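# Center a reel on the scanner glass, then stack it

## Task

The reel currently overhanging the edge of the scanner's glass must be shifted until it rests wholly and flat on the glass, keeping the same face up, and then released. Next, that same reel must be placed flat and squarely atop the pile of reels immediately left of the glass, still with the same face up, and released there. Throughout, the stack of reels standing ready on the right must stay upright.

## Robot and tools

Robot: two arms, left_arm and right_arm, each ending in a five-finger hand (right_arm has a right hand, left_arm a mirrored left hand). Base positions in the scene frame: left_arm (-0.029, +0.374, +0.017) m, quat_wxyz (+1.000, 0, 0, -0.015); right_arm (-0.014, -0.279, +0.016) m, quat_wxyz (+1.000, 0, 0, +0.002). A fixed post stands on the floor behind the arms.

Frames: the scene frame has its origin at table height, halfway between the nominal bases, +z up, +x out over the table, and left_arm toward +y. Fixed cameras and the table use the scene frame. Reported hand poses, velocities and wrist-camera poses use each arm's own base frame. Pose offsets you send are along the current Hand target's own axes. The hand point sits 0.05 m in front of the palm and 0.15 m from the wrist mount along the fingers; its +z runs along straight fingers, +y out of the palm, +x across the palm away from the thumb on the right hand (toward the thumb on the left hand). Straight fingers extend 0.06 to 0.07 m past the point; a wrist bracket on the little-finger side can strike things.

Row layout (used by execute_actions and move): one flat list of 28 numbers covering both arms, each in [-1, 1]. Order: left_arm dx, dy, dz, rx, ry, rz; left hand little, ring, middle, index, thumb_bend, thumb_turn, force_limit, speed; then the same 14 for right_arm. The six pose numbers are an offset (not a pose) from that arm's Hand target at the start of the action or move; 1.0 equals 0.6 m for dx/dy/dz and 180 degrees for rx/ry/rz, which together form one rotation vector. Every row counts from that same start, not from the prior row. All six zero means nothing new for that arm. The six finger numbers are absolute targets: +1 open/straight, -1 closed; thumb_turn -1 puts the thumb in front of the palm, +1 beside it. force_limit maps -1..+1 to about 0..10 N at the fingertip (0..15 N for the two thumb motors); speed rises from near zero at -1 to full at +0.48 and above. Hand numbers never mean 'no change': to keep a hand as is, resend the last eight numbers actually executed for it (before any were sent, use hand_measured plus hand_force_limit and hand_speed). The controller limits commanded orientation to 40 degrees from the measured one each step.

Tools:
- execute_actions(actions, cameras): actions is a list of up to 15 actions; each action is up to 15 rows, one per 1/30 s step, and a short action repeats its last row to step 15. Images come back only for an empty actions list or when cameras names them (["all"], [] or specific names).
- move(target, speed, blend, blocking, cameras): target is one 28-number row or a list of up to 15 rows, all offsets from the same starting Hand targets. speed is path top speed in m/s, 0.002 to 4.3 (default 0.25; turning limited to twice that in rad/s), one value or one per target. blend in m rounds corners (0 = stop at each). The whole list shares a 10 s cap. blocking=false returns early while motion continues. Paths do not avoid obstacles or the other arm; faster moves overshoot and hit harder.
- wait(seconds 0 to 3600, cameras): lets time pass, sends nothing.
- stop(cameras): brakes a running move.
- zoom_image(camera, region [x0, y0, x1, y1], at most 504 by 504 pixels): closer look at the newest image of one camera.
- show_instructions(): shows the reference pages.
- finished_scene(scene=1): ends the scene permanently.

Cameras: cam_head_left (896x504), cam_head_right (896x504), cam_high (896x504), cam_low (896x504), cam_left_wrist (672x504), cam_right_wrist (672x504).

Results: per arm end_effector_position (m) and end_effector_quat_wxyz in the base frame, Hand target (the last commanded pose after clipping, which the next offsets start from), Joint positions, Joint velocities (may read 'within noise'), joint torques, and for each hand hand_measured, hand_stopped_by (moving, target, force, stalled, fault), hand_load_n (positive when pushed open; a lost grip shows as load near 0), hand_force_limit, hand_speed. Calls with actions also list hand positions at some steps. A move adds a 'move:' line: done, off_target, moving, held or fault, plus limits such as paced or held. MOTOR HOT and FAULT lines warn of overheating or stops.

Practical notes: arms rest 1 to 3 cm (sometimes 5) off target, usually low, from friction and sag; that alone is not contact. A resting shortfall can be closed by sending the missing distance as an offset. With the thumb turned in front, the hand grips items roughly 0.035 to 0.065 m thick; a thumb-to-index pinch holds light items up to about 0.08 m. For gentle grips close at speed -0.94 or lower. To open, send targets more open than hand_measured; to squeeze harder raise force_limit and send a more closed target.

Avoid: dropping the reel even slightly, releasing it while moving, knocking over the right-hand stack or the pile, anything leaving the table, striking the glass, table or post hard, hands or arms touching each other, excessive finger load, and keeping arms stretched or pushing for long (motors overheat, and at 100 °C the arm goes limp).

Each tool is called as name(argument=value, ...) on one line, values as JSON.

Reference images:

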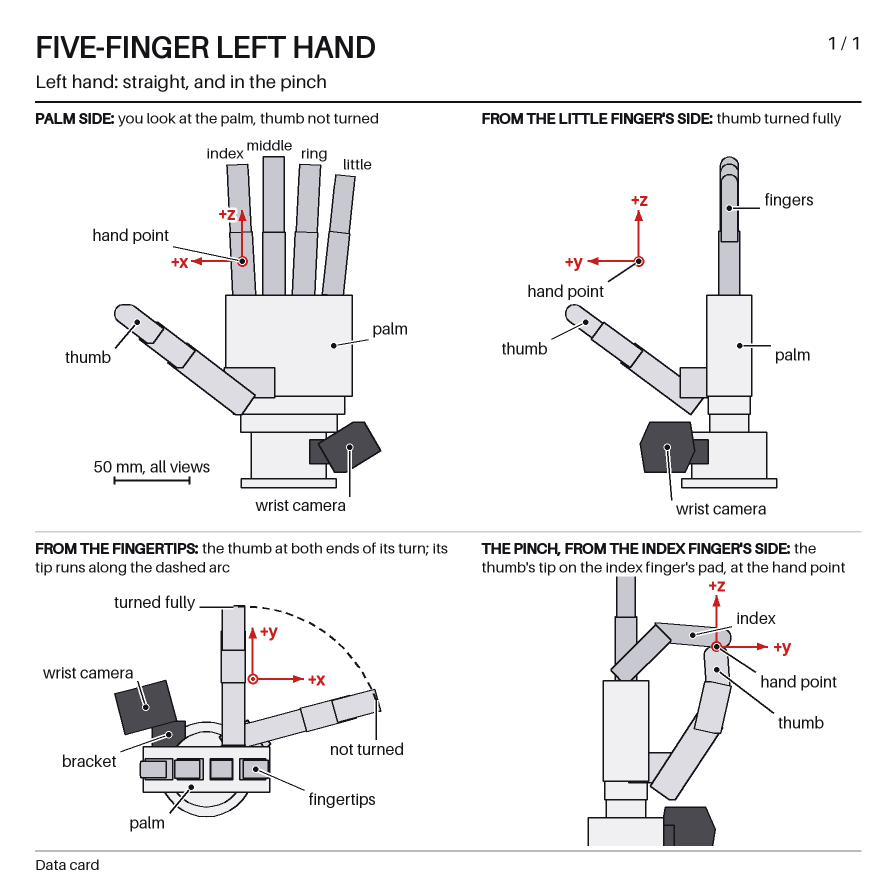

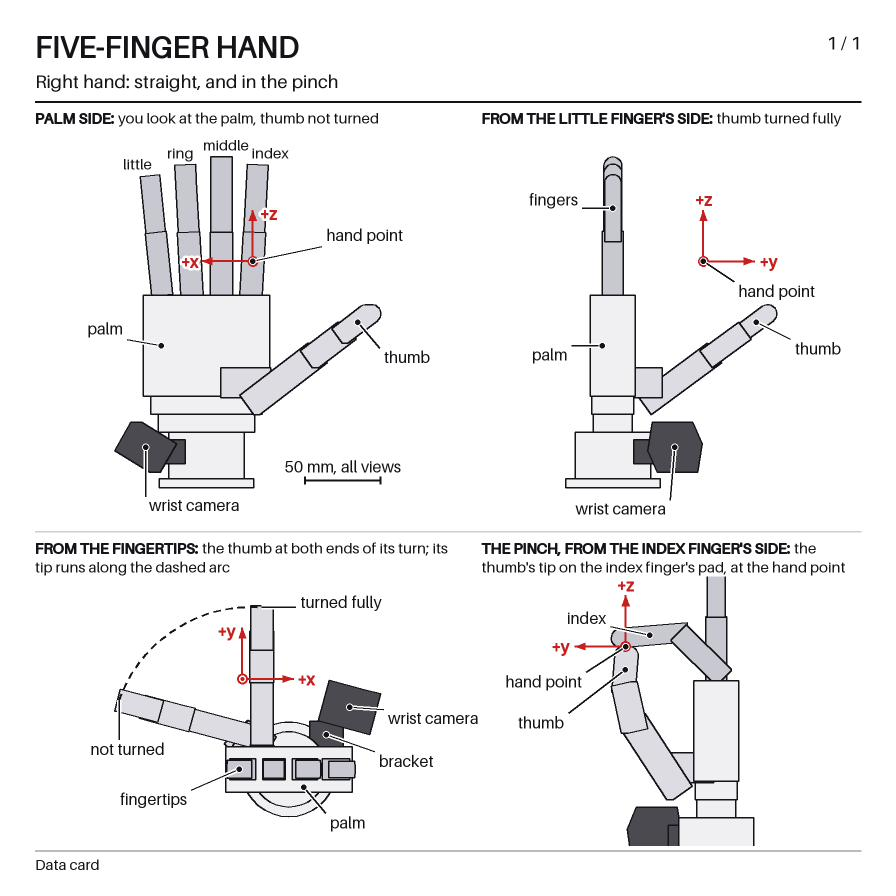

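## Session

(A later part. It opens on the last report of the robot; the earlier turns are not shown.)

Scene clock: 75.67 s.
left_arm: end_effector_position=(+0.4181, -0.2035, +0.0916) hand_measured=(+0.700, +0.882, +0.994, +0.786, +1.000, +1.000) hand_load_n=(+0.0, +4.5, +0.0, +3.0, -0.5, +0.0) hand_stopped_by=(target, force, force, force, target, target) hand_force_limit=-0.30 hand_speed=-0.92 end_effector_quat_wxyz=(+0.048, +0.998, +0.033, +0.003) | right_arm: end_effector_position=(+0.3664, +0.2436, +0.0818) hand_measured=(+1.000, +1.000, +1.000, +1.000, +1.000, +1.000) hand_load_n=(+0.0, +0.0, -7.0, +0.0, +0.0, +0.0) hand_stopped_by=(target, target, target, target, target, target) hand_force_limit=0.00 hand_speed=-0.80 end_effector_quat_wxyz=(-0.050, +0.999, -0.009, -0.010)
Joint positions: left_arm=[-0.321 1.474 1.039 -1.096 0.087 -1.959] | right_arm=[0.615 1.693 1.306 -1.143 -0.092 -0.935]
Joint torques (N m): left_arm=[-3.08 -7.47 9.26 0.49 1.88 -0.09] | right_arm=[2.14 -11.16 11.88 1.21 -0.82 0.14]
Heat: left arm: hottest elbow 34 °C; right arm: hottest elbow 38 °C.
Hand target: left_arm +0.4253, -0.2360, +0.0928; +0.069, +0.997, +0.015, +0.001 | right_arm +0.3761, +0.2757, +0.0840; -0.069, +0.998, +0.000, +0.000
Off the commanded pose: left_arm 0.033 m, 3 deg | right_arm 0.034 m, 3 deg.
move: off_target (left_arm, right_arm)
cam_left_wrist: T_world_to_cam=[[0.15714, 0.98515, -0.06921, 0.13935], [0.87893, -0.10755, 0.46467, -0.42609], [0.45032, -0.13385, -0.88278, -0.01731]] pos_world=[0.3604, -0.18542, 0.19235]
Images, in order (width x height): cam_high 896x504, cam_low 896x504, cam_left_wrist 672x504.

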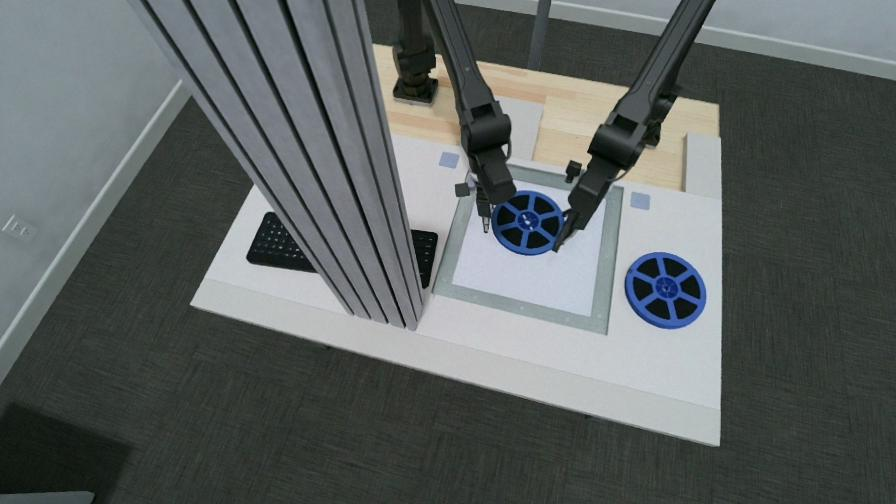

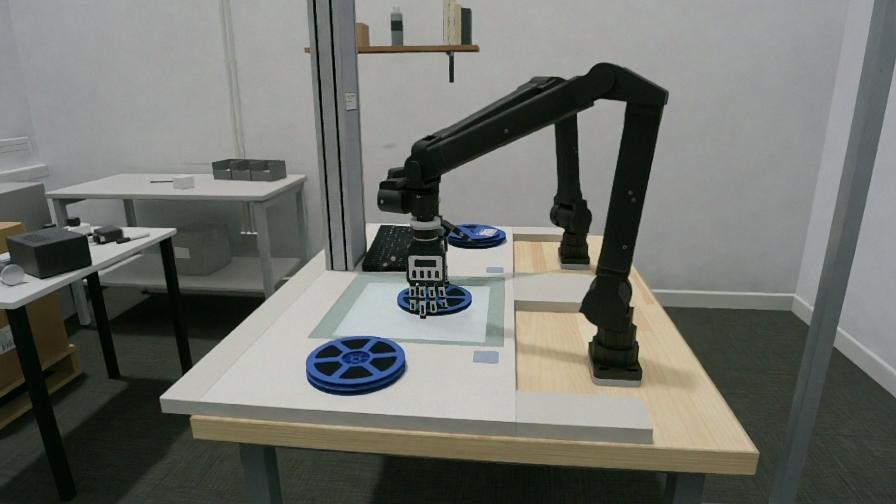

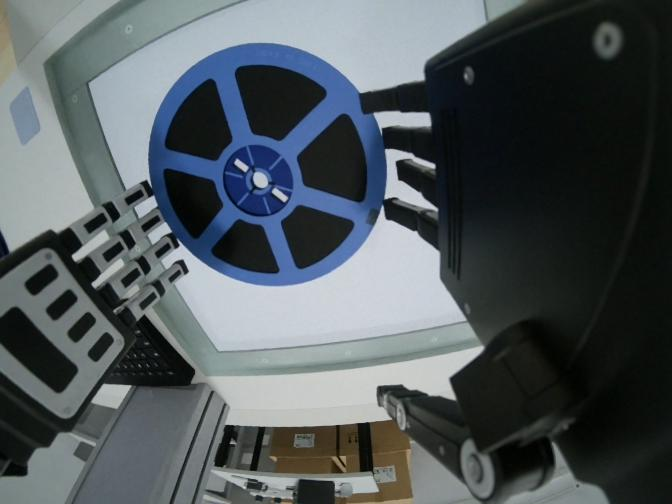

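move(target=[0,0.0104,-0.0743,0,0,0,0.7,0.7,0.7,0.7,1,1,-0.3,-0.92,0,-0.0104,-0.0743,0,0,0,1,1,1,1,1,1,0,-0.8], speed=0.04, cameras=["cam_left_wrist","cam_low","cam_high"])

zoom_image(camera="cam_low", region=[340, 200, 540, 340])

Scene clock: 77.63 s.
left_arm: end_effector_position=(+0.4112, -0.2293, +0.1166) hand_measured=(+0.700, +0.882, +0.994, +0.784, +1.000, +1.000) hand_load_n=(+0.0, +0.0, +0.0, +0.0, -0.5, +0.0) hand_stopped_by=(target, force, force, force, target, target) hand_force_limit=-0.30 hand_speed=-0.92 end_effector_quat_wxyz=(+0.061, +0.998, +0.014, -0.018) | right_arm: end_effector_position=(+0.3635, +0.2626, +0.1077) hand_measured=(+1.000, +1.000, +1.000, +1.000, +1.000, +1.000) hand_load_n=(+0.0, +0.0, +0.0, +0.0, +0.0, +0.0) hand_stopped_by=(target, target, target, target, target, target) hand_force_limit=0.00 hand_speed=-0.80 end_effector_quat_wxyz=(-0.053, +0.998, +0.000, -0.021)
Joint positions: left_arm=[-0.362 1.479 1.112 -1.193 0.127 -1.962] | right_arm=[0.644 1.698 1.385 -1.226 -0.11 -0.925]
Joint torques (N m): left_arm=[0.03 -11.46 9.78 -0.35 0.26 -0.07] | right_arm=[-0.38 -14.39 12 0.13 -0.17 0.08]
Heat: left arm: hottest elbow 34 °C; right arm: hottest elbow 38 °C.
Hand target: left_arm +0.4252, -0.2360, +0.1378; +0.069, +0.997, +0.015, +0.001 | right_arm +0.3761, +0.2757, +0.1290; -0.069, +0.998, +0.000, +0.000
Off the commanded pose: left_arm 0.026 m, 2 deg | right_arm 0.028 m, 3 deg.
move: off_target (left_arm, right_arm)
cam_left_wrist: T_world_to_cam=[[0.19247, 0.97573, -0.10443, 0.15494], [0.89225, -0.12971, 0.43252, -0.44115], [0.40848, -0.17642, -0.89556, 0.01326]] pos_world=[0.35838, -0.20606, 0.21886]
Images, in order (width x height): cam_high 896x504, cam_low 896x504, cam_left_wrist 672x504.

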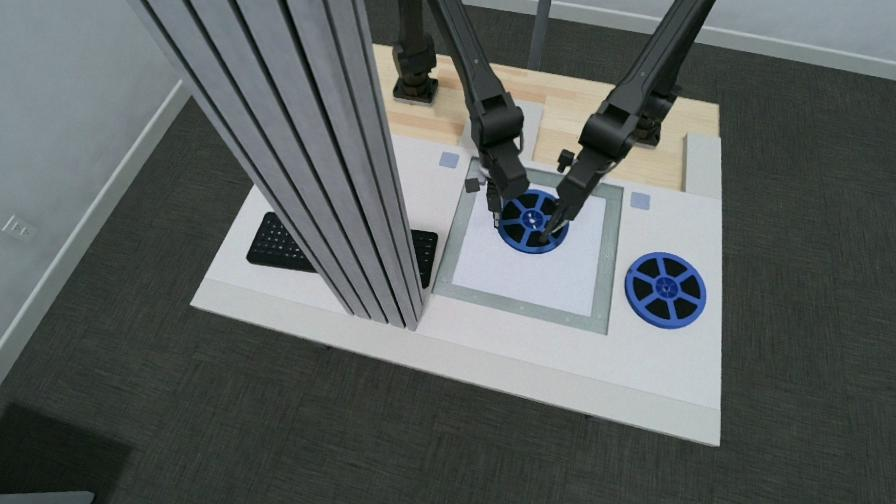

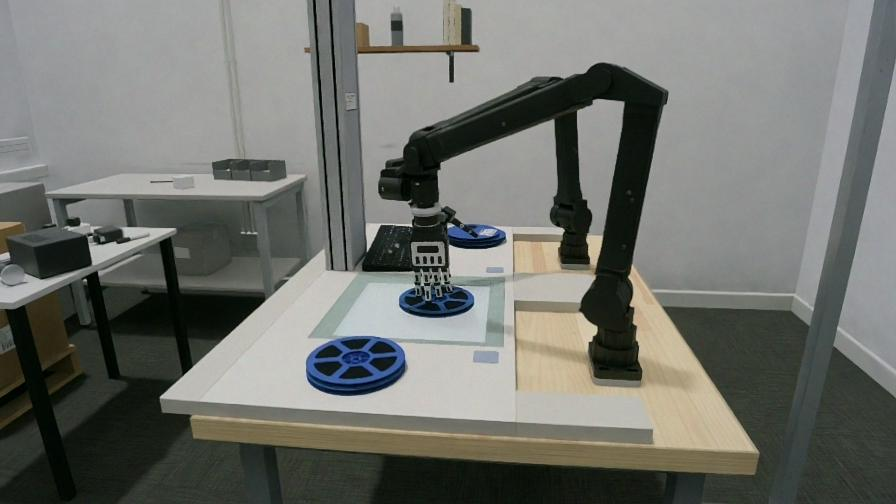

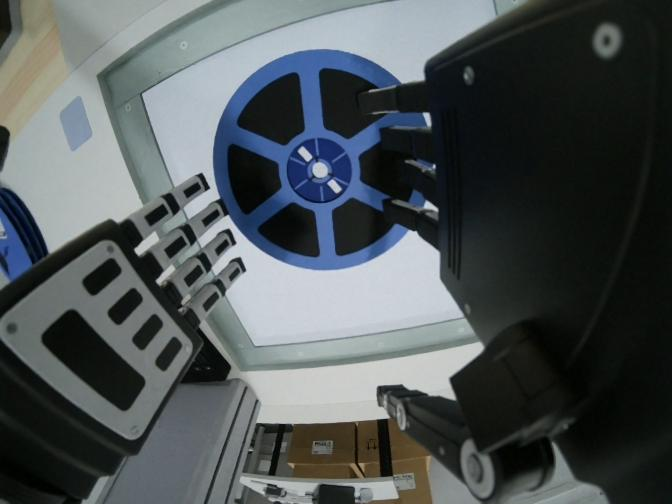

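Scaled by 2.520 from the camera's image (finer frame: 1280x720).

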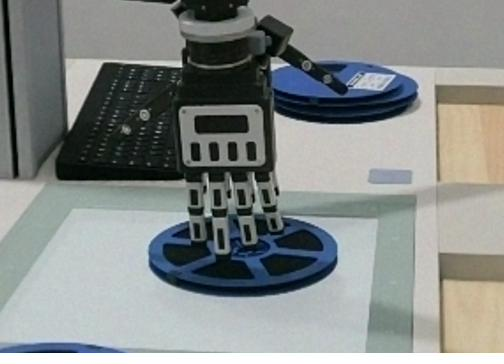

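move(target=[[0,-0.1007,-0.0141,0,0,0,0.7,0.7,0.7,0.7,1,1,-0.3,-0.92,0,0.1155,-0.0162,0,0,0,1,1,1,1,1,1,0,-0.8],[-0.022,-0.1007,-0.0141,0,0.0667,0,1,1,1,1,1,1,-0.3,-0.5,-0.0068,0.1155,-0.0162,0,0.0667,0,1,1,1,1,1,1,0,-0.8]], speed=0.15, cameras=["cam_left_wrist","cam_low","cam_high","cam_head_right"])

zoom_image(camera="cam_low", region=[340, 200, 540, 340])

Scene clock: 83.67 s.
left_arm: end_effector_position=(+0.4115, -0.1735, +0.1386) hand_measured=(+1.000, +1.000, +1.000, +1.000, +1.000, +1.000) hand_load_n=(+0.0, +0.0, +0.0, +0.0, +0.0, +0.0) hand_stopped_by=(target, target, target, target, target, target) hand_force_limit=-0.30 hand_speed=-0.50 end_effector_quat_wxyz=(+0.067, +0.992, +0.019, +0.101) | right_arm: end_effector_position=(+0.3715, +0.2006, +0.1230) hand_measured=(+1.000, +1.000, +1.000, +1.000, +1.000, +1.000) hand_load_n=(+0.0, +0.0, +0.0, +0.0, +0.0, +0.0) hand_stopped_by=(target, target, target, target, target, target) hand_force_limit=0.00 hand_speed=-0.80 end_effector_quat_wxyz=(-0.061, +0.994, -0.008, +0.093)
Joint positions: left_arm=[-0.259 1.272 0.931 -0.998 0.072 -1.877] | right_arm=[0.574 1.48 1.171 -1.037 0 -0.981]
Joint torques (N m): left_arm=[-0.21 -8.47 6.5 0.79 0 -0.12] | right_arm=[-0.09 -12.34 8.39 1.14 -0.01 0.08]
Heat: left arm: hottest elbow 35 °C; right arm: hottest elbow 38 °C.
Hand target: left_arm +0.4103, -0.1754, +0.1378; +0.067, +0.992, +0.022, +0.105 | right_arm +0.3720, +0.2056, +0.1292; -0.069, +0.992, -0.007, +0.105
Off the commanded pose: left_arm 0.002 m, 1 deg | right_arm 0.008 m, 2 deg.
move: done
cam_left_wrist: T_world_to_cam=[[0.18746, 0.98001, -0.06667, 0.10033], [0.76819, -0.10397, 0.63172, -0.41594], [0.61216, -0.16964, -0.77232, -0.05697]] pos_world=[0.33559, -0.15123, 0.22545]
Images, in order (width x height): cam_head_right 896x504, cam_high 896x504, cam_low 896x504, cam_left_wrist 672x504.

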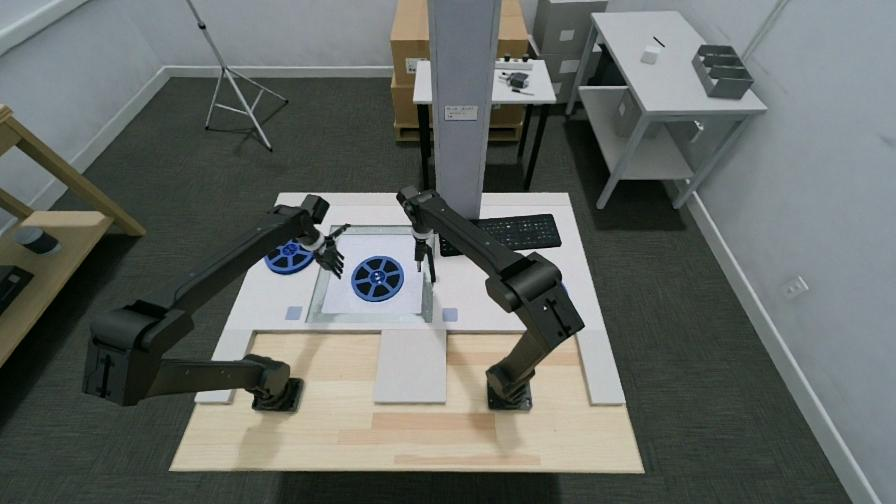

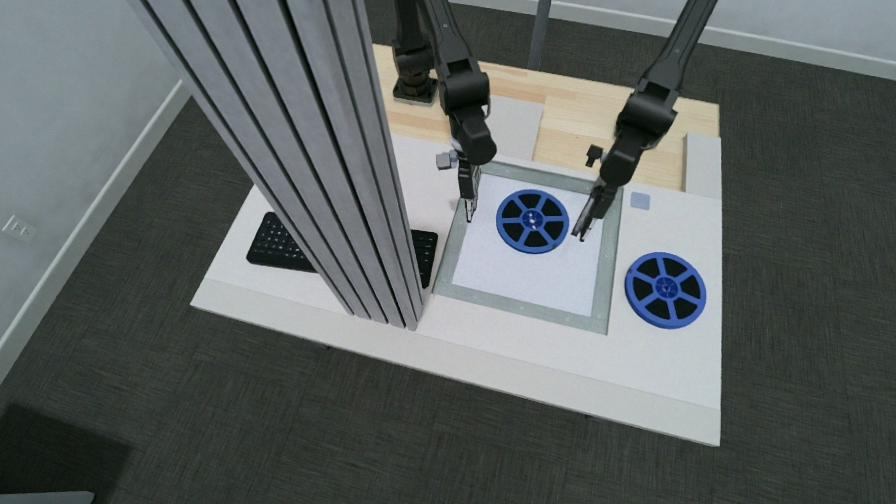

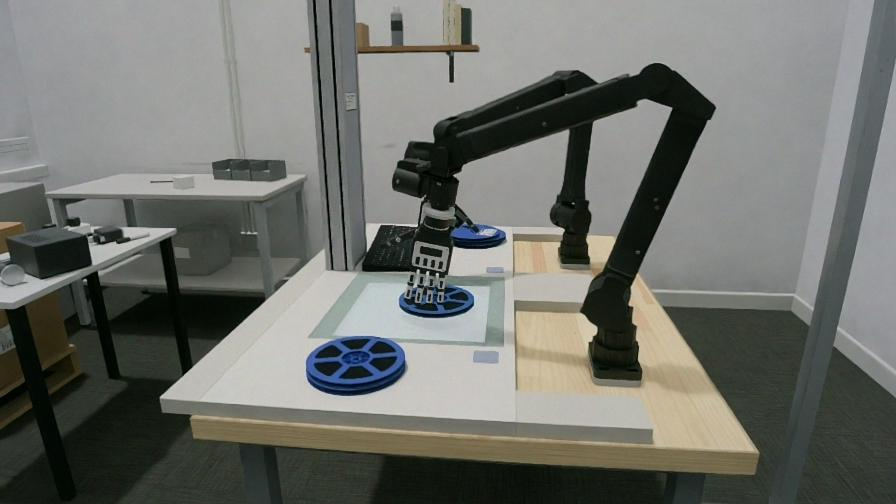

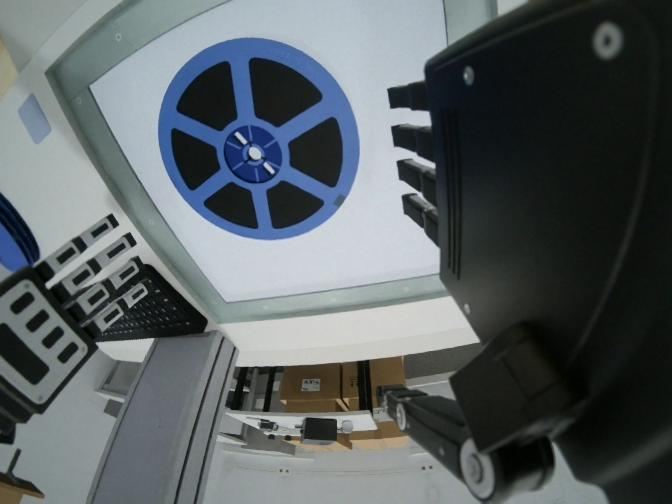

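Scaled by 2.520 from the camera's image (finer frame: 1280x720).

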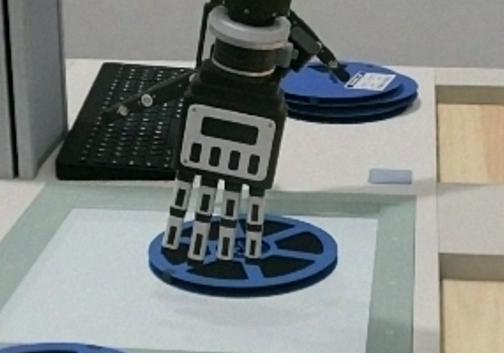

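zoom_image(camera="cam_high", region=[440, 150, 640, 290])

zoom_image(camera="cam_head_right", region=[300, 210, 460, 322])

Scaled by 2.520 from the camera's image (finer frame: 1280x720).

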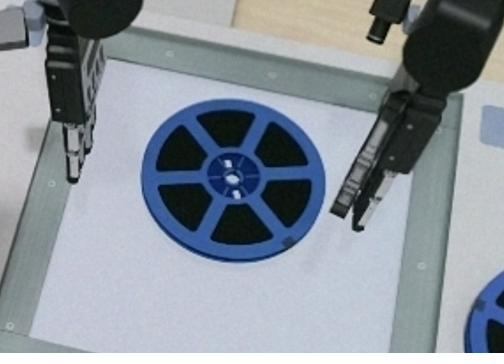

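Scaled by 3.150 from the camera's image (finer frame: 1280x720).

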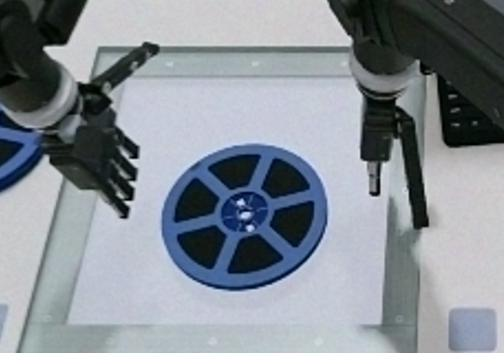

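move(target=[-0.0358,-0.0107,0.0698,0,0,0,1,1,1,1,1,1,-0.3,-0.5,-0.0432,0.0137,0.0903,0,0,0,1,1,1,1,1,1,0,-0.8], speed=0.08, cameras=["cam_left_wrist","cam_low"])

zoom_image(camera="cam_low", region=[380, 250, 480, 320])

zoom_image(camera="cam_left_wrist", region=[60, 20, 480, 340])

Scene clock: 87.00 s.
left_arm: end_effector_position=(+0.3996, -0.1739, +0.1004) hand_measured=(+1.000, +1.000, +1.000, +1.000, +1.000, +1.000) hand_load_n=(+0.0, +0.0, +0.0, +0.0, +0.0, +0.0) hand_stopped_by=(target, target, target, target, target, target) hand_force_limit=-0.30 hand_speed=-0.50 end_effector_quat_wxyz=(+0.069, +0.991, +0.019, +0.110) | right_arm: end_effector_position=(+0.3582, +0.2007, +0.0749) hand_measured=(+1.000, +1.000, +1.000, +1.000, +1.000, +1.000) hand_load_n=(+0.0, +0.0, -1.0, +0.0, +0.0, +0.0) hand_stopped_by=(target, target, target, target, target, target) hand_force_limit=0.00 hand_speed=-0.80 end_effector_quat_wxyz=(-0.068, +0.992, -0.008, +0.103)
Joint positions: left_arm=[-0.269 1.274 0.819 -0.864 0.07 -1.887] | right_arm=[0.592 1.484 1.039 -0.878 0.005 -0.963]
Joint torques (N m): left_arm=[-0.44 -6.59 6.2 0.81 0 -0.12] | right_arm=[0.09 -10.17 7.79 1.35 -0.01 0.08]
Heat: left arm: hottest elbow 34 °C; right arm: hottest elbow 38 °C.
Hand target: left_arm +0.3980, -0.1758, +0.0921; +0.068, +0.992, +0.022, +0.105 | right_arm +0.3579, +0.2057, +0.0701; -0.069, +0.992, -0.007, +0.105
Off the commanded pose: left_arm 0.009 m, 1 deg | right_arm 0.007 m, 0 deg.
move: done
cam_left_wrist: T_world_to_cam=[[0.18843, 0.97972, -0.06818, 0.10012], [0.75667, -0.10057, 0.64601, -0.37882], [0.62605, -0.17332, -0.76028, -0.08667]] pos_world=[0.32204, -0.15121, 0.18565]
Images, in order (width x height): cam_low 896x504, cam_left_wrist 672x504.

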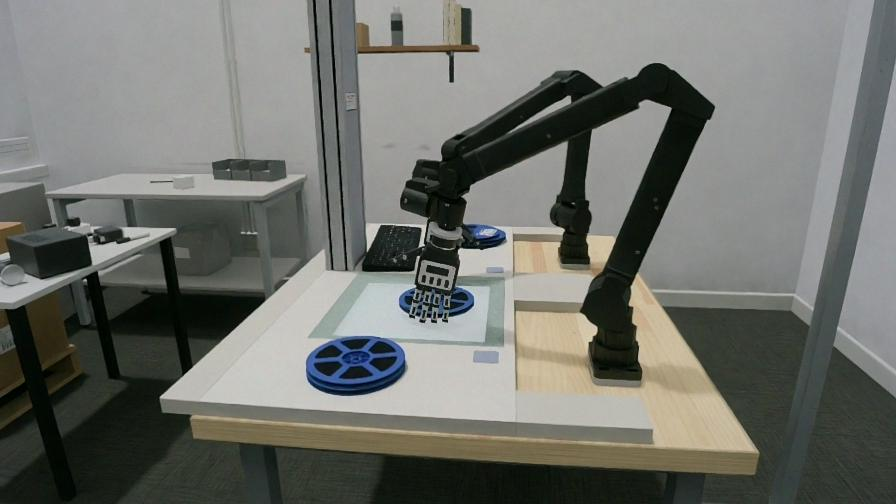

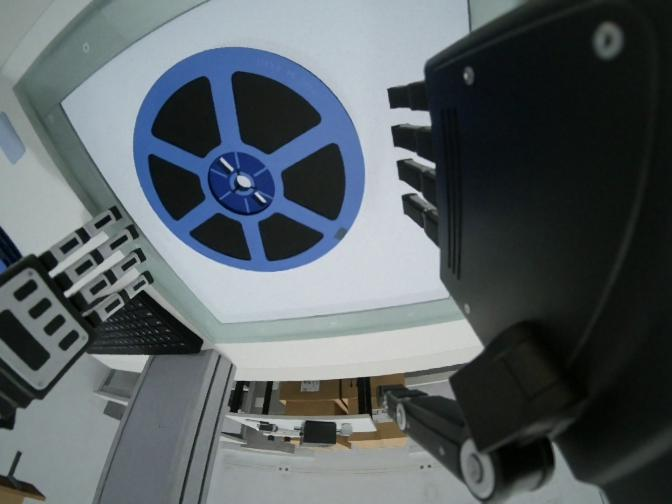

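Scaled by 5.040 from the camera's image (finer frame: 1280x720).

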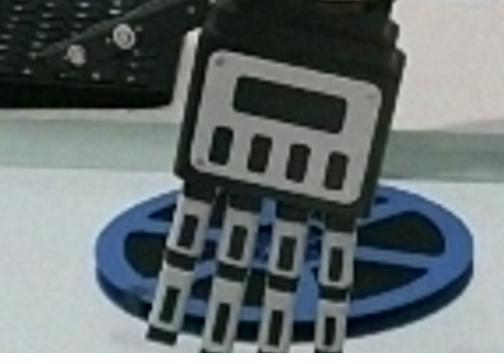

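Scaled by 1.200 from the camera's image (finer frame: 960x720).

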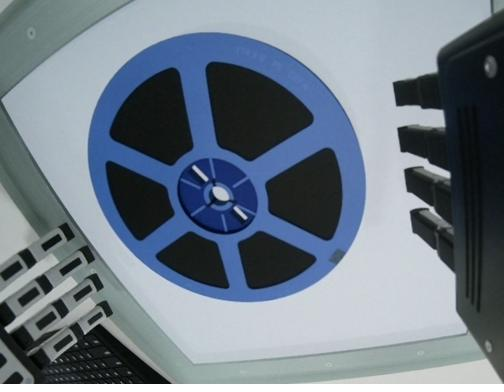

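move(target=[-0.0023,0.0422,0.0107,0,0,0,1,1,1,1,1,1,-0.3,-0.5,-0.0018,-0.0745,0.0085,0,0,0,1,1,1,1,1,1,0,-0.8], speed=0.06, cameras=["cam_left_wrist","cam_low","cam_head_right"])

zoom_image(camera="cam_low", region=[380, 250, 480, 320])

zoom_image(camera="cam_left_wrist", region=[60, 20, 480, 340])

Scene clock: 88.73 s.
left_arm: end_effector_position=(+0.3978, -0.1922, +0.0981) hand_measured=(+1.000, +1.000, +1.000, +1.000, +1.000, +1.000) hand_load_n=(+0.0, +0.0, +0.0, +0.0, +0.0, +0.0) hand_stopped_by=(target, target, target, target, target, target) hand_force_limit=-0.30 hand_speed=-0.50 end_effector_quat_wxyz=(+0.064, +0.991, +0.023, +0.115) | right_arm: end_effector_position=(+0.3545, +0.2350, +0.0747) hand_measured=(+1.000, +1.000, +1.000, +1.000, +1.000, +1.000) hand_load_n=(+0.0, +0.0, -3.0, +0.0, +0.0, +0.0) hand_stopped_by=(target, target, target, target, target, target) hand_force_limit=0.00 hand_speed=-0.80 end_effector_quat_wxyz=(-0.065, +0.992, -0.011, +0.108)
Joint positions: left_arm=[-0.331 1.282 0.819 -0.847 0.039 -1.953] | right_arm=[0.666 1.524 1.083 -0.878 0.034 -0.886]
Joint torques (N m): left_arm=[-0.91 -5.36 7.23 0.8 0.52 -0.13] | right_arm=[0.79 -8.7 10.33 0.88 -0.32 0.1]
Heat: left arm: hottest elbow 34 °C; right arm: hottest elbow 38 °C.
Hand target: left_arm +0.3987, -0.2017, +0.0890; +0.067, +0.992, +0.022, +0.105 | right_arm +0.3580, +0.2505, +0.0712; -0.069, +0.992, -0.008, +0.105
Off the commanded pose: left_arm 0.013 m, 1 deg | right_arm 0.016 m, 1 deg.
move: off_target (left_arm, right_arm)
cam_left_wrist: T_world_to_cam=[[0.17991, 0.98208, -0.05624, 0.12092], [0.75173, -0.10038, 0.65178, -0.37646], [0.63445, -0.15954, -0.75632, -0.09154]] pos_world=[0.31932, -0.17115, 0.18294]
Images, in order (width x height): cam_head_right 896x504, cam_low 896x504, cam_left_wrist 672x504.

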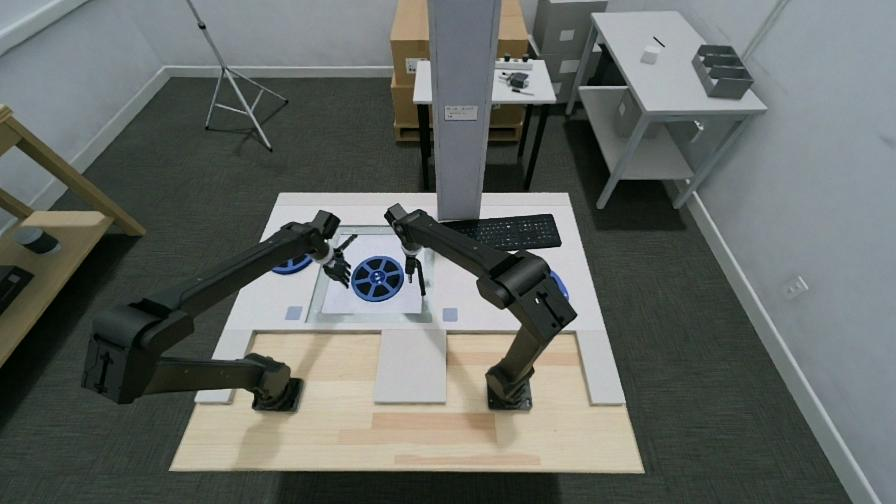

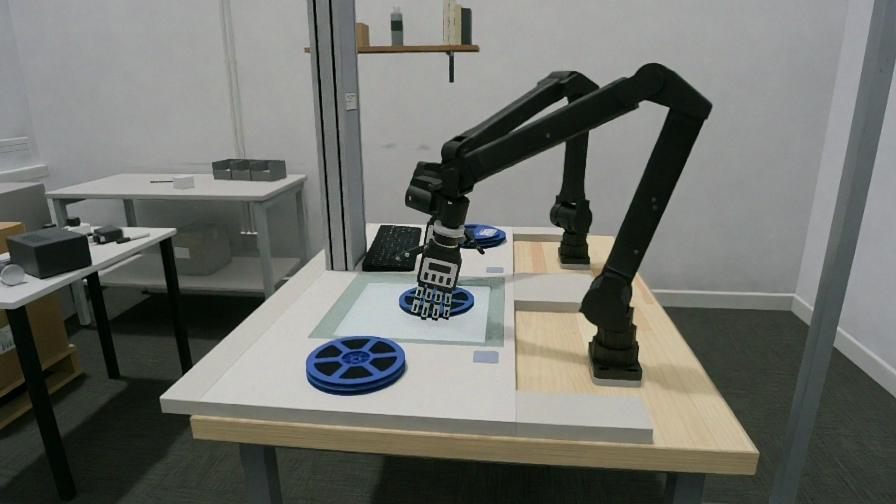

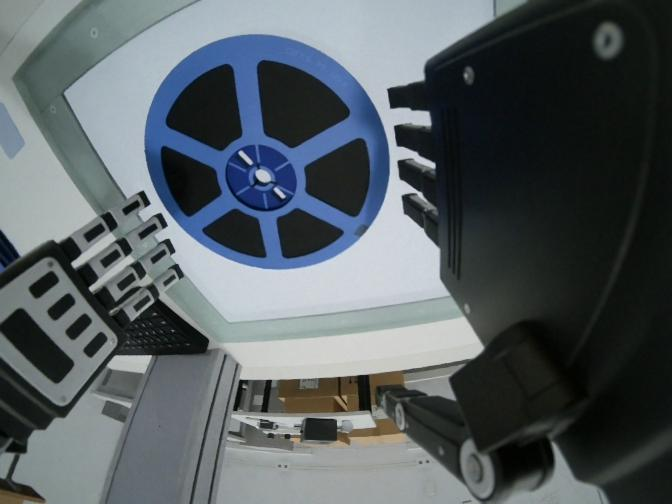

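Scaled by 5.040 from the camera's image (finer frame: 1280x720).

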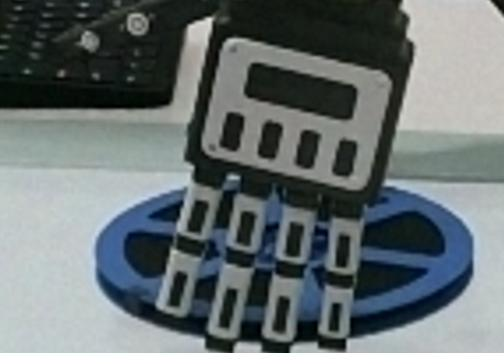

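Scaled by 1.200 from the camera's image (finer frame: 960x720).

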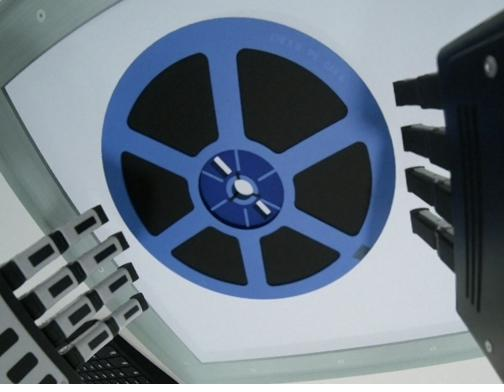

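move(target=[-0.0033,0.0325,0.0073,0,0,0,1,1,1,1,1,1,-0.3,-0.5,0.0013,-0.0335,0.0017,0,0,0,1,1,1,1,1,1,0,-0.8], speed=0.04, cameras=["cam_left_wrist","cam_low","cam_high"])

zoom_image(camera="cam_high", region=[440, 150, 640, 290])

zoom_image(camera="cam_left_wrist", region=[60, 20, 480, 340])

Scene clock: 90.77 s.
left_arm: end_effector_position=(+0.3966, -0.2019, +0.0967) hand_measured=(+1.000, +1.000, +1.000, +1.000, +1.000, +1.000) hand_load_n=(+0.0, +0.5, +0.0, +0.0, +0.0, +0.0) hand_stopped_by=(target, target, target, target, target, target) hand_force_limit=-0.30 hand_speed=-0.50 end_effector_quat_wxyz=(+0.055, +0.991, +0.027, +0.120) | right_arm: end_effector_position=(+0.3558, +0.2507, +0.0756) hand_measured=(+1.000, +1.000, +1.000, +1.000, +1.000, +1.000) hand_load_n=(+0.0, +0.0, -4.5, +0.0, +0.0, +0.0) hand_stopped_by=(target, target, target, target, target, target) hand_force_limit=0.00 hand_speed=-0.80 end_effector_quat_wxyz=(-0.061, +0.992, -0.013, +0.108)
Joint positions: left_arm=[-0.372 1.285 0.819 -0.84 0.007 -2] | right_arm=[0.694 1.554 1.121 -0.892 0.046 -0.857]
Joint torques (N m): left_arm=[-2.14 -4.01 8.01 0.94 1.23 -0.21] | right_arm=[1.26 -9.11 10.73 0.92 -0.44 0.11]
Heat: left arm: hottest elbow 34 °C; right arm: hottest elbow 38 °C.
Hand target: left_arm +0.3983, -0.2218, +0.0871; +0.067, +0.992, +0.022, +0.105 | right_arm +0.3590, +0.2706, +0.0731; -0.069, +0.992, -0.008, +0.105
Off the commanded pose: left_arm 0.022 m, 2 deg | right_arm 0.020 m, 1 deg.
move: off_target (left_arm, right_arm)
cam_left_wrist: T_world_to_cam=[[0.16859, 0.98493, -0.03849, 0.13395], [0.74705, -0.10221, 0.65686, -0.37459], [0.64303, -0.13949, -0.75303, -0.09307]] pos_world=[0.3171, -0.1832, 0.18112]
Images, in order (width x height): cam_high 896x504, cam_low 896x504, cam_left_wrist 672x504.

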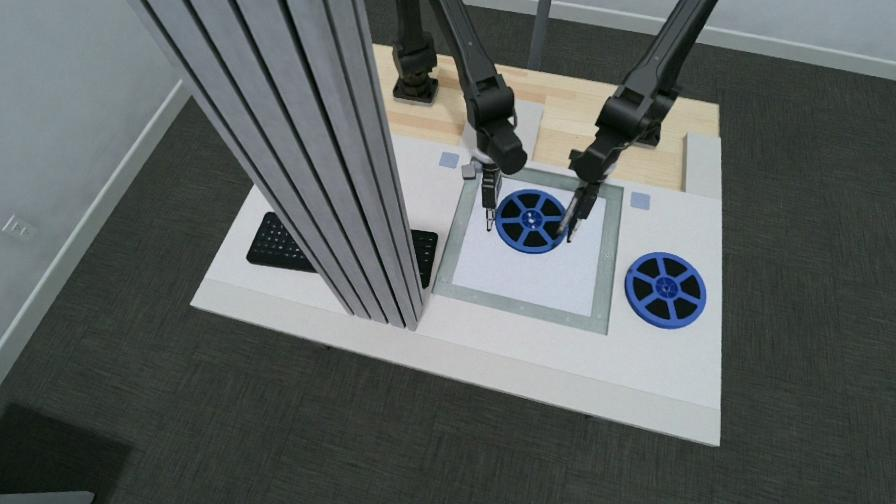

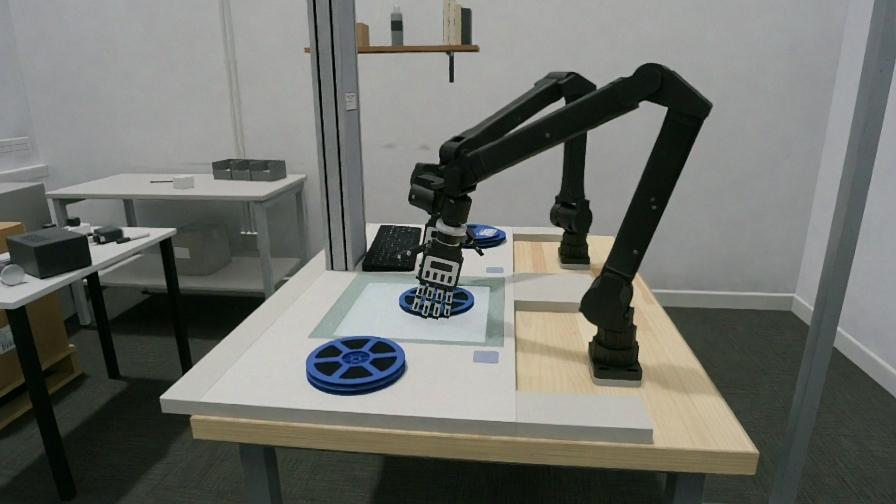

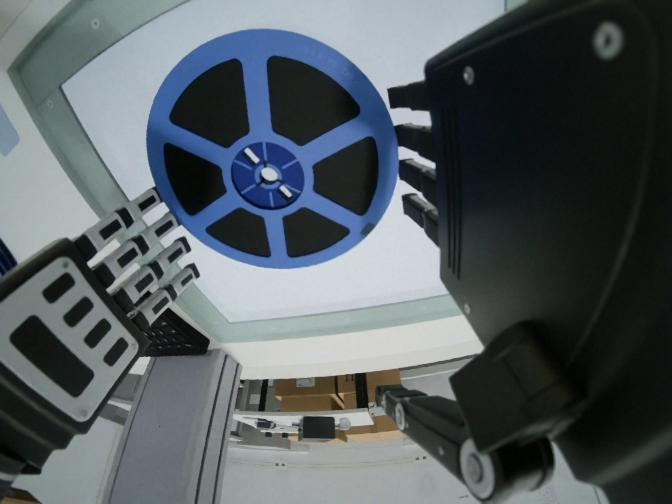

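Scaled by 2.520 from the camera's image (finer frame: 1280x720).

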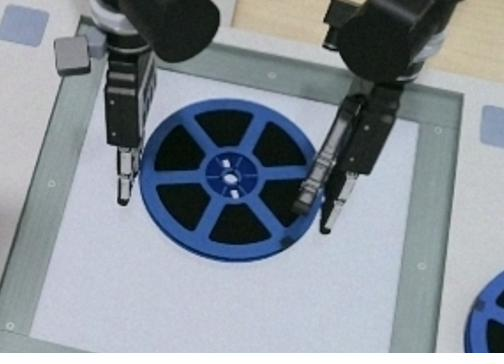

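Scaled by 1.200 from the camera's image (finer frame: 960x720).

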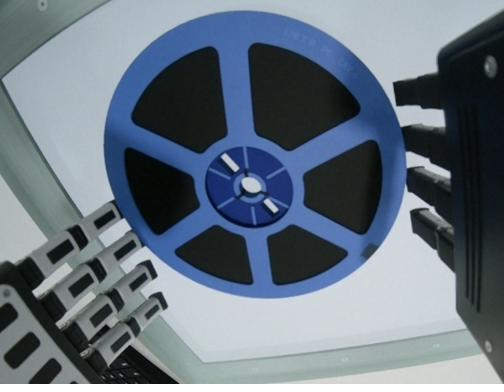

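move(target=[0,0.0247,0.0034,0,0,0,1,1,1,1,1,1,-0.3,-0.5,0,-0.0247,0.0034,0,0,0,1,1,1,1,1,1,0,-0.8], speed=0.04, cameras=["cam_left_wrist"])

zoom_image(camera="cam_left_wrist", region=[60, 20, 480, 340])

Scene clock: 91.97 s.
left_arm: end_effector_position=(+0.3971, -0.2046, +0.0950) hand_measured=(+1.000, +1.000, +1.000, +1.000, +1.000, +1.000) hand_load_n=(+0.0, +1.0, +0.0, +0.0, +0.0, +0.0) hand_stopped_by=(target, target, target, target, target, target) hand_force_limit=-0.30 hand_speed=-0.50 end_effector_quat_wxyz=(+0.043, +0.991, +0.034, +0.121) | right_arm: end_effector_position=(+0.3553, +0.2541, +0.0771) hand_measured=(+1.000, +1.000, +1.000, +1.000, +1.000, +1.000) hand_load_n=(+0.0, +0.0, -7.0, -1.0, +0.0, +0.0) hand_stopped_by=(target, target, target, target, target, target) hand_force_limit=0.00 hand_speed=-0.80 end_effector_quat_wxyz=(-0.051, +0.993, -0.017, +0.105)
Joint positions: left_arm=[-0.394 1.293 0.827 -0.849 -0.023 -2.03] | right_arm=[0.705 1.57 1.142 -0.917 0.062 -0.839]
Joint torques (N m): left_arm=[-3.08 -3.66 8.57 1.13 2.07 -0.24] | right_arm=[2.26 -8.82 11.28 1.47 -0.82 0.17]
Heat: left arm: hottest elbow 34 °C; right arm: hottest elbow 38 °C.
Hand target: left_arm +0.3991, -0.2367, +0.0870; +0.067, +0.992, +0.022, +0.105 | right_arm +0.3593, +0.2856, +0.0732; -0.069, +0.992, -0.007, +0.105
Off the commanded pose: left_arm 0.033 m, 4 deg | right_arm 0.032 m, 2 deg.
move: off_target (left_arm, right_arm)
cam_left_wrist: T_world_to_cam=[[0.15365, 0.988, -0.01581, 0.14087], [0.7486, -0.10594, 0.6545, -0.37533], [0.64497, -0.1124, -0.75589, -0.09007]] pos_world=[0.31742, -0.18907, 0.17979]

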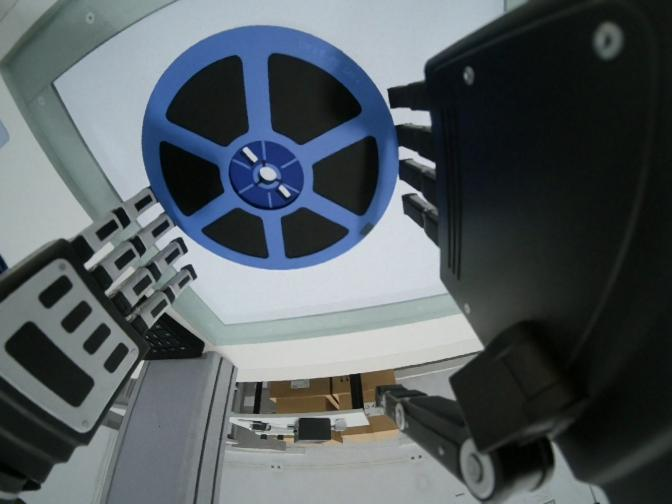

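Scaled by 1.200 from the camera's image (finer frame: 960x720).

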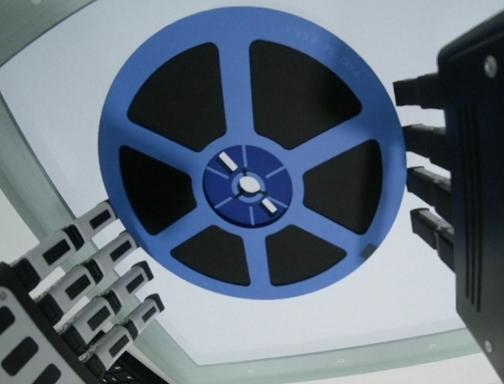

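move(target=[0.0041,0.0028,-0.0194,0,0,0,1,1,1,1,1,1,-0.3,-0.5,0.0041,-0.0028,-0.0194,0,0,0,1,1,1,1,1,1,0,-0.8], speed=0.03)

move(target=[0.0041,0.0028,-0.0194,0,0,0,1,1,1,1,1,1,-0.3,-0.5,0.0041,-0.0028,-0.0194,0,0,0,1,1,1,1,1,1,0,-0.8], speed=0.03, cameras=["cam_left_wrist","cam_low"])

zoom_image(camera="cam_low", region=[380, 250, 480, 320])

Scene clock: 93.23 s.
left_arm: end_effector_position=(+0.3980, -0.2048, +0.0952) hand_measured=(+1.000, +1.000, +1.000, +1.000, +1.000, +1.000) hand_load_n=(+0.0, +0.5, +0.0, +0.0, +0.0, +0.0) hand_stopped_by=(target, target, target, target, target, target) hand_force_limit=-0.30 hand_speed=-0.50 end_effector_quat_wxyz=(+0.040, +0.992, +0.035, +0.116) | right_arm: end_effector_position=(+0.3556, +0.2543, +0.0785) hand_measured=(+1.000, +1.000, +1.000, +1.000, +1.000, +1.000) hand_load_n=(+0.0, +0.0, -6.0, +0.0, +0.0, +0.0) hand_stopped_by=(target, target, target, target, target, target) hand_force_limit=0.00 hand_speed=-0.80 end_effector_quat_wxyz=(-0.047, +0.994, -0.018, +0.101)
Joint positions: left_arm=[-0.394 1.301 0.838 -0.863 -0.023 -2.033] | right_arm=[0.705 1.577 1.155 -0.933 0.063 -0.837]
Joint torques (N m): left_arm=[-3.14 -5.42 9.26 0.36 2.09 -0.21] | right_arm=[2.2 -10.46 11.84 0.96 -0.87 0.13]
Heat: left arm: hottest elbow 34 °C; right arm: hottest elbow 38 °C.
Hand target: left_arm +0.3991, -0.2367, +0.0991; +0.067, +0.992, +0.022, +0.105 | right_arm +0.3594, +0.2856, +0.0852; -0.069, +0.992, -0.008, +0.105
Off the commanded pose: left_arm 0.032 m, 4 deg | right_arm 0.032 m, 3 deg.
move: off_target (left_arm, right_arm)

Scene clock: 94.10 s.
left_arm: end_effector_position=(+0.3904, -0.2097, +0.0954) hand_measured=(+1.000, +1.000, +1.000, +1.000, +1.000, +1.000) hand_load_n=(+0.0, +0.5, +0.0, +0.0, -0.5, +0.0) hand_stopped_by=(target, target, target, target, target, target) hand_force_limit=-0.30 hand_speed=-0.50 end_effector_quat_wxyz=(+0.042, +0.993, +0.032, +0.101) | right_arm: end_effector_position=(+0.3505, +0.2499, +0.0806) hand_measured=(+1.000, +1.000, +1.000, +1.000, +1.000, +1.000) hand_load_n=(+0.0, +0.0, -6.0, +0.0, +0.0, +0.0) hand_stopped_by=(target, target, target, target, target, target) hand_force_limit=0.00 hand_speed=-0.80 end_effector_quat_wxyz=(-0.037, +0.995, -0.017, +0.091)
Joint positions: left_arm=[-0.406 1.302 0.847 -0.896 -0.009 -2.04] | right_arm=[0.705 1.577 1.16 -0.966 0.065 -0.837]
Joint torques (N m): left_arm=[-2.26 -6.59 10.04 0.27 1.58 -0.15] | right_arm=[2.14 -11.46 12.79 0.94 -0.93 0.14]
Heat: left arm: hottest elbow 34 °C; right arm: hottest elbow 38 °C.
Hand target: left_arm +0.3991, -0.2368, +0.1112; +0.067, +0.992, +0.022, +0.105 | right_arm +0.3593, +0.2856, +0.0971; -0.069, +0.992, -0.007, +0.105
Off the commanded pose: left_arm 0.032 m, 3 deg | right_arm 0.040 m, 4 deg.
move: off_target (left_arm, right_arm)
cam_left_wrist: T_world_to_cam=[[0.15858, 0.98711, -0.02179, 0.14535], [0.77327, -0.11044, 0.62439, -0.37874], [0.61393, -0.11587, -0.78081, -0.07218]] pos_world=[0.31413, -0.19367, 0.1833]
Images, in order (width x height): cam_low 896x504, cam_left_wrist 672x504.

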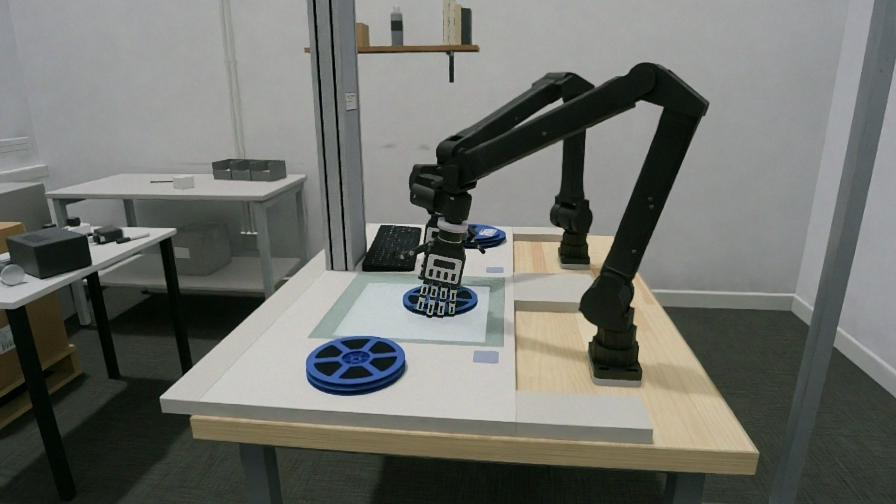

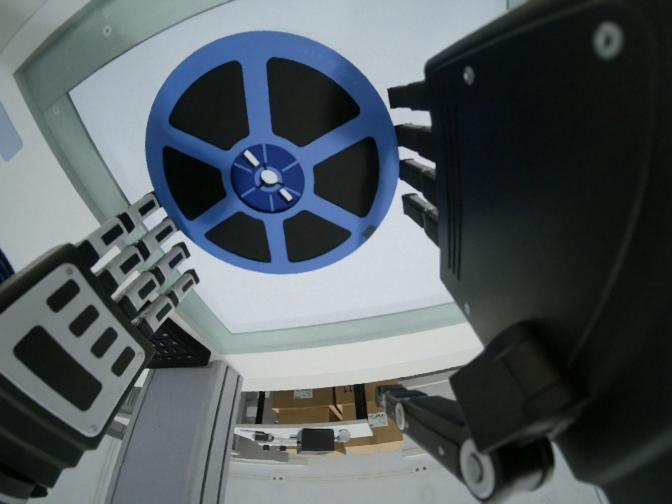

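Scaled by 5.040 from the camera's image (finer frame: 1280x720).

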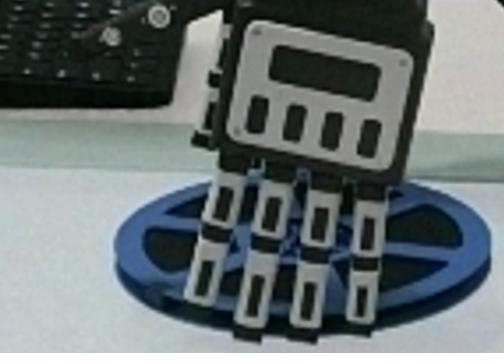

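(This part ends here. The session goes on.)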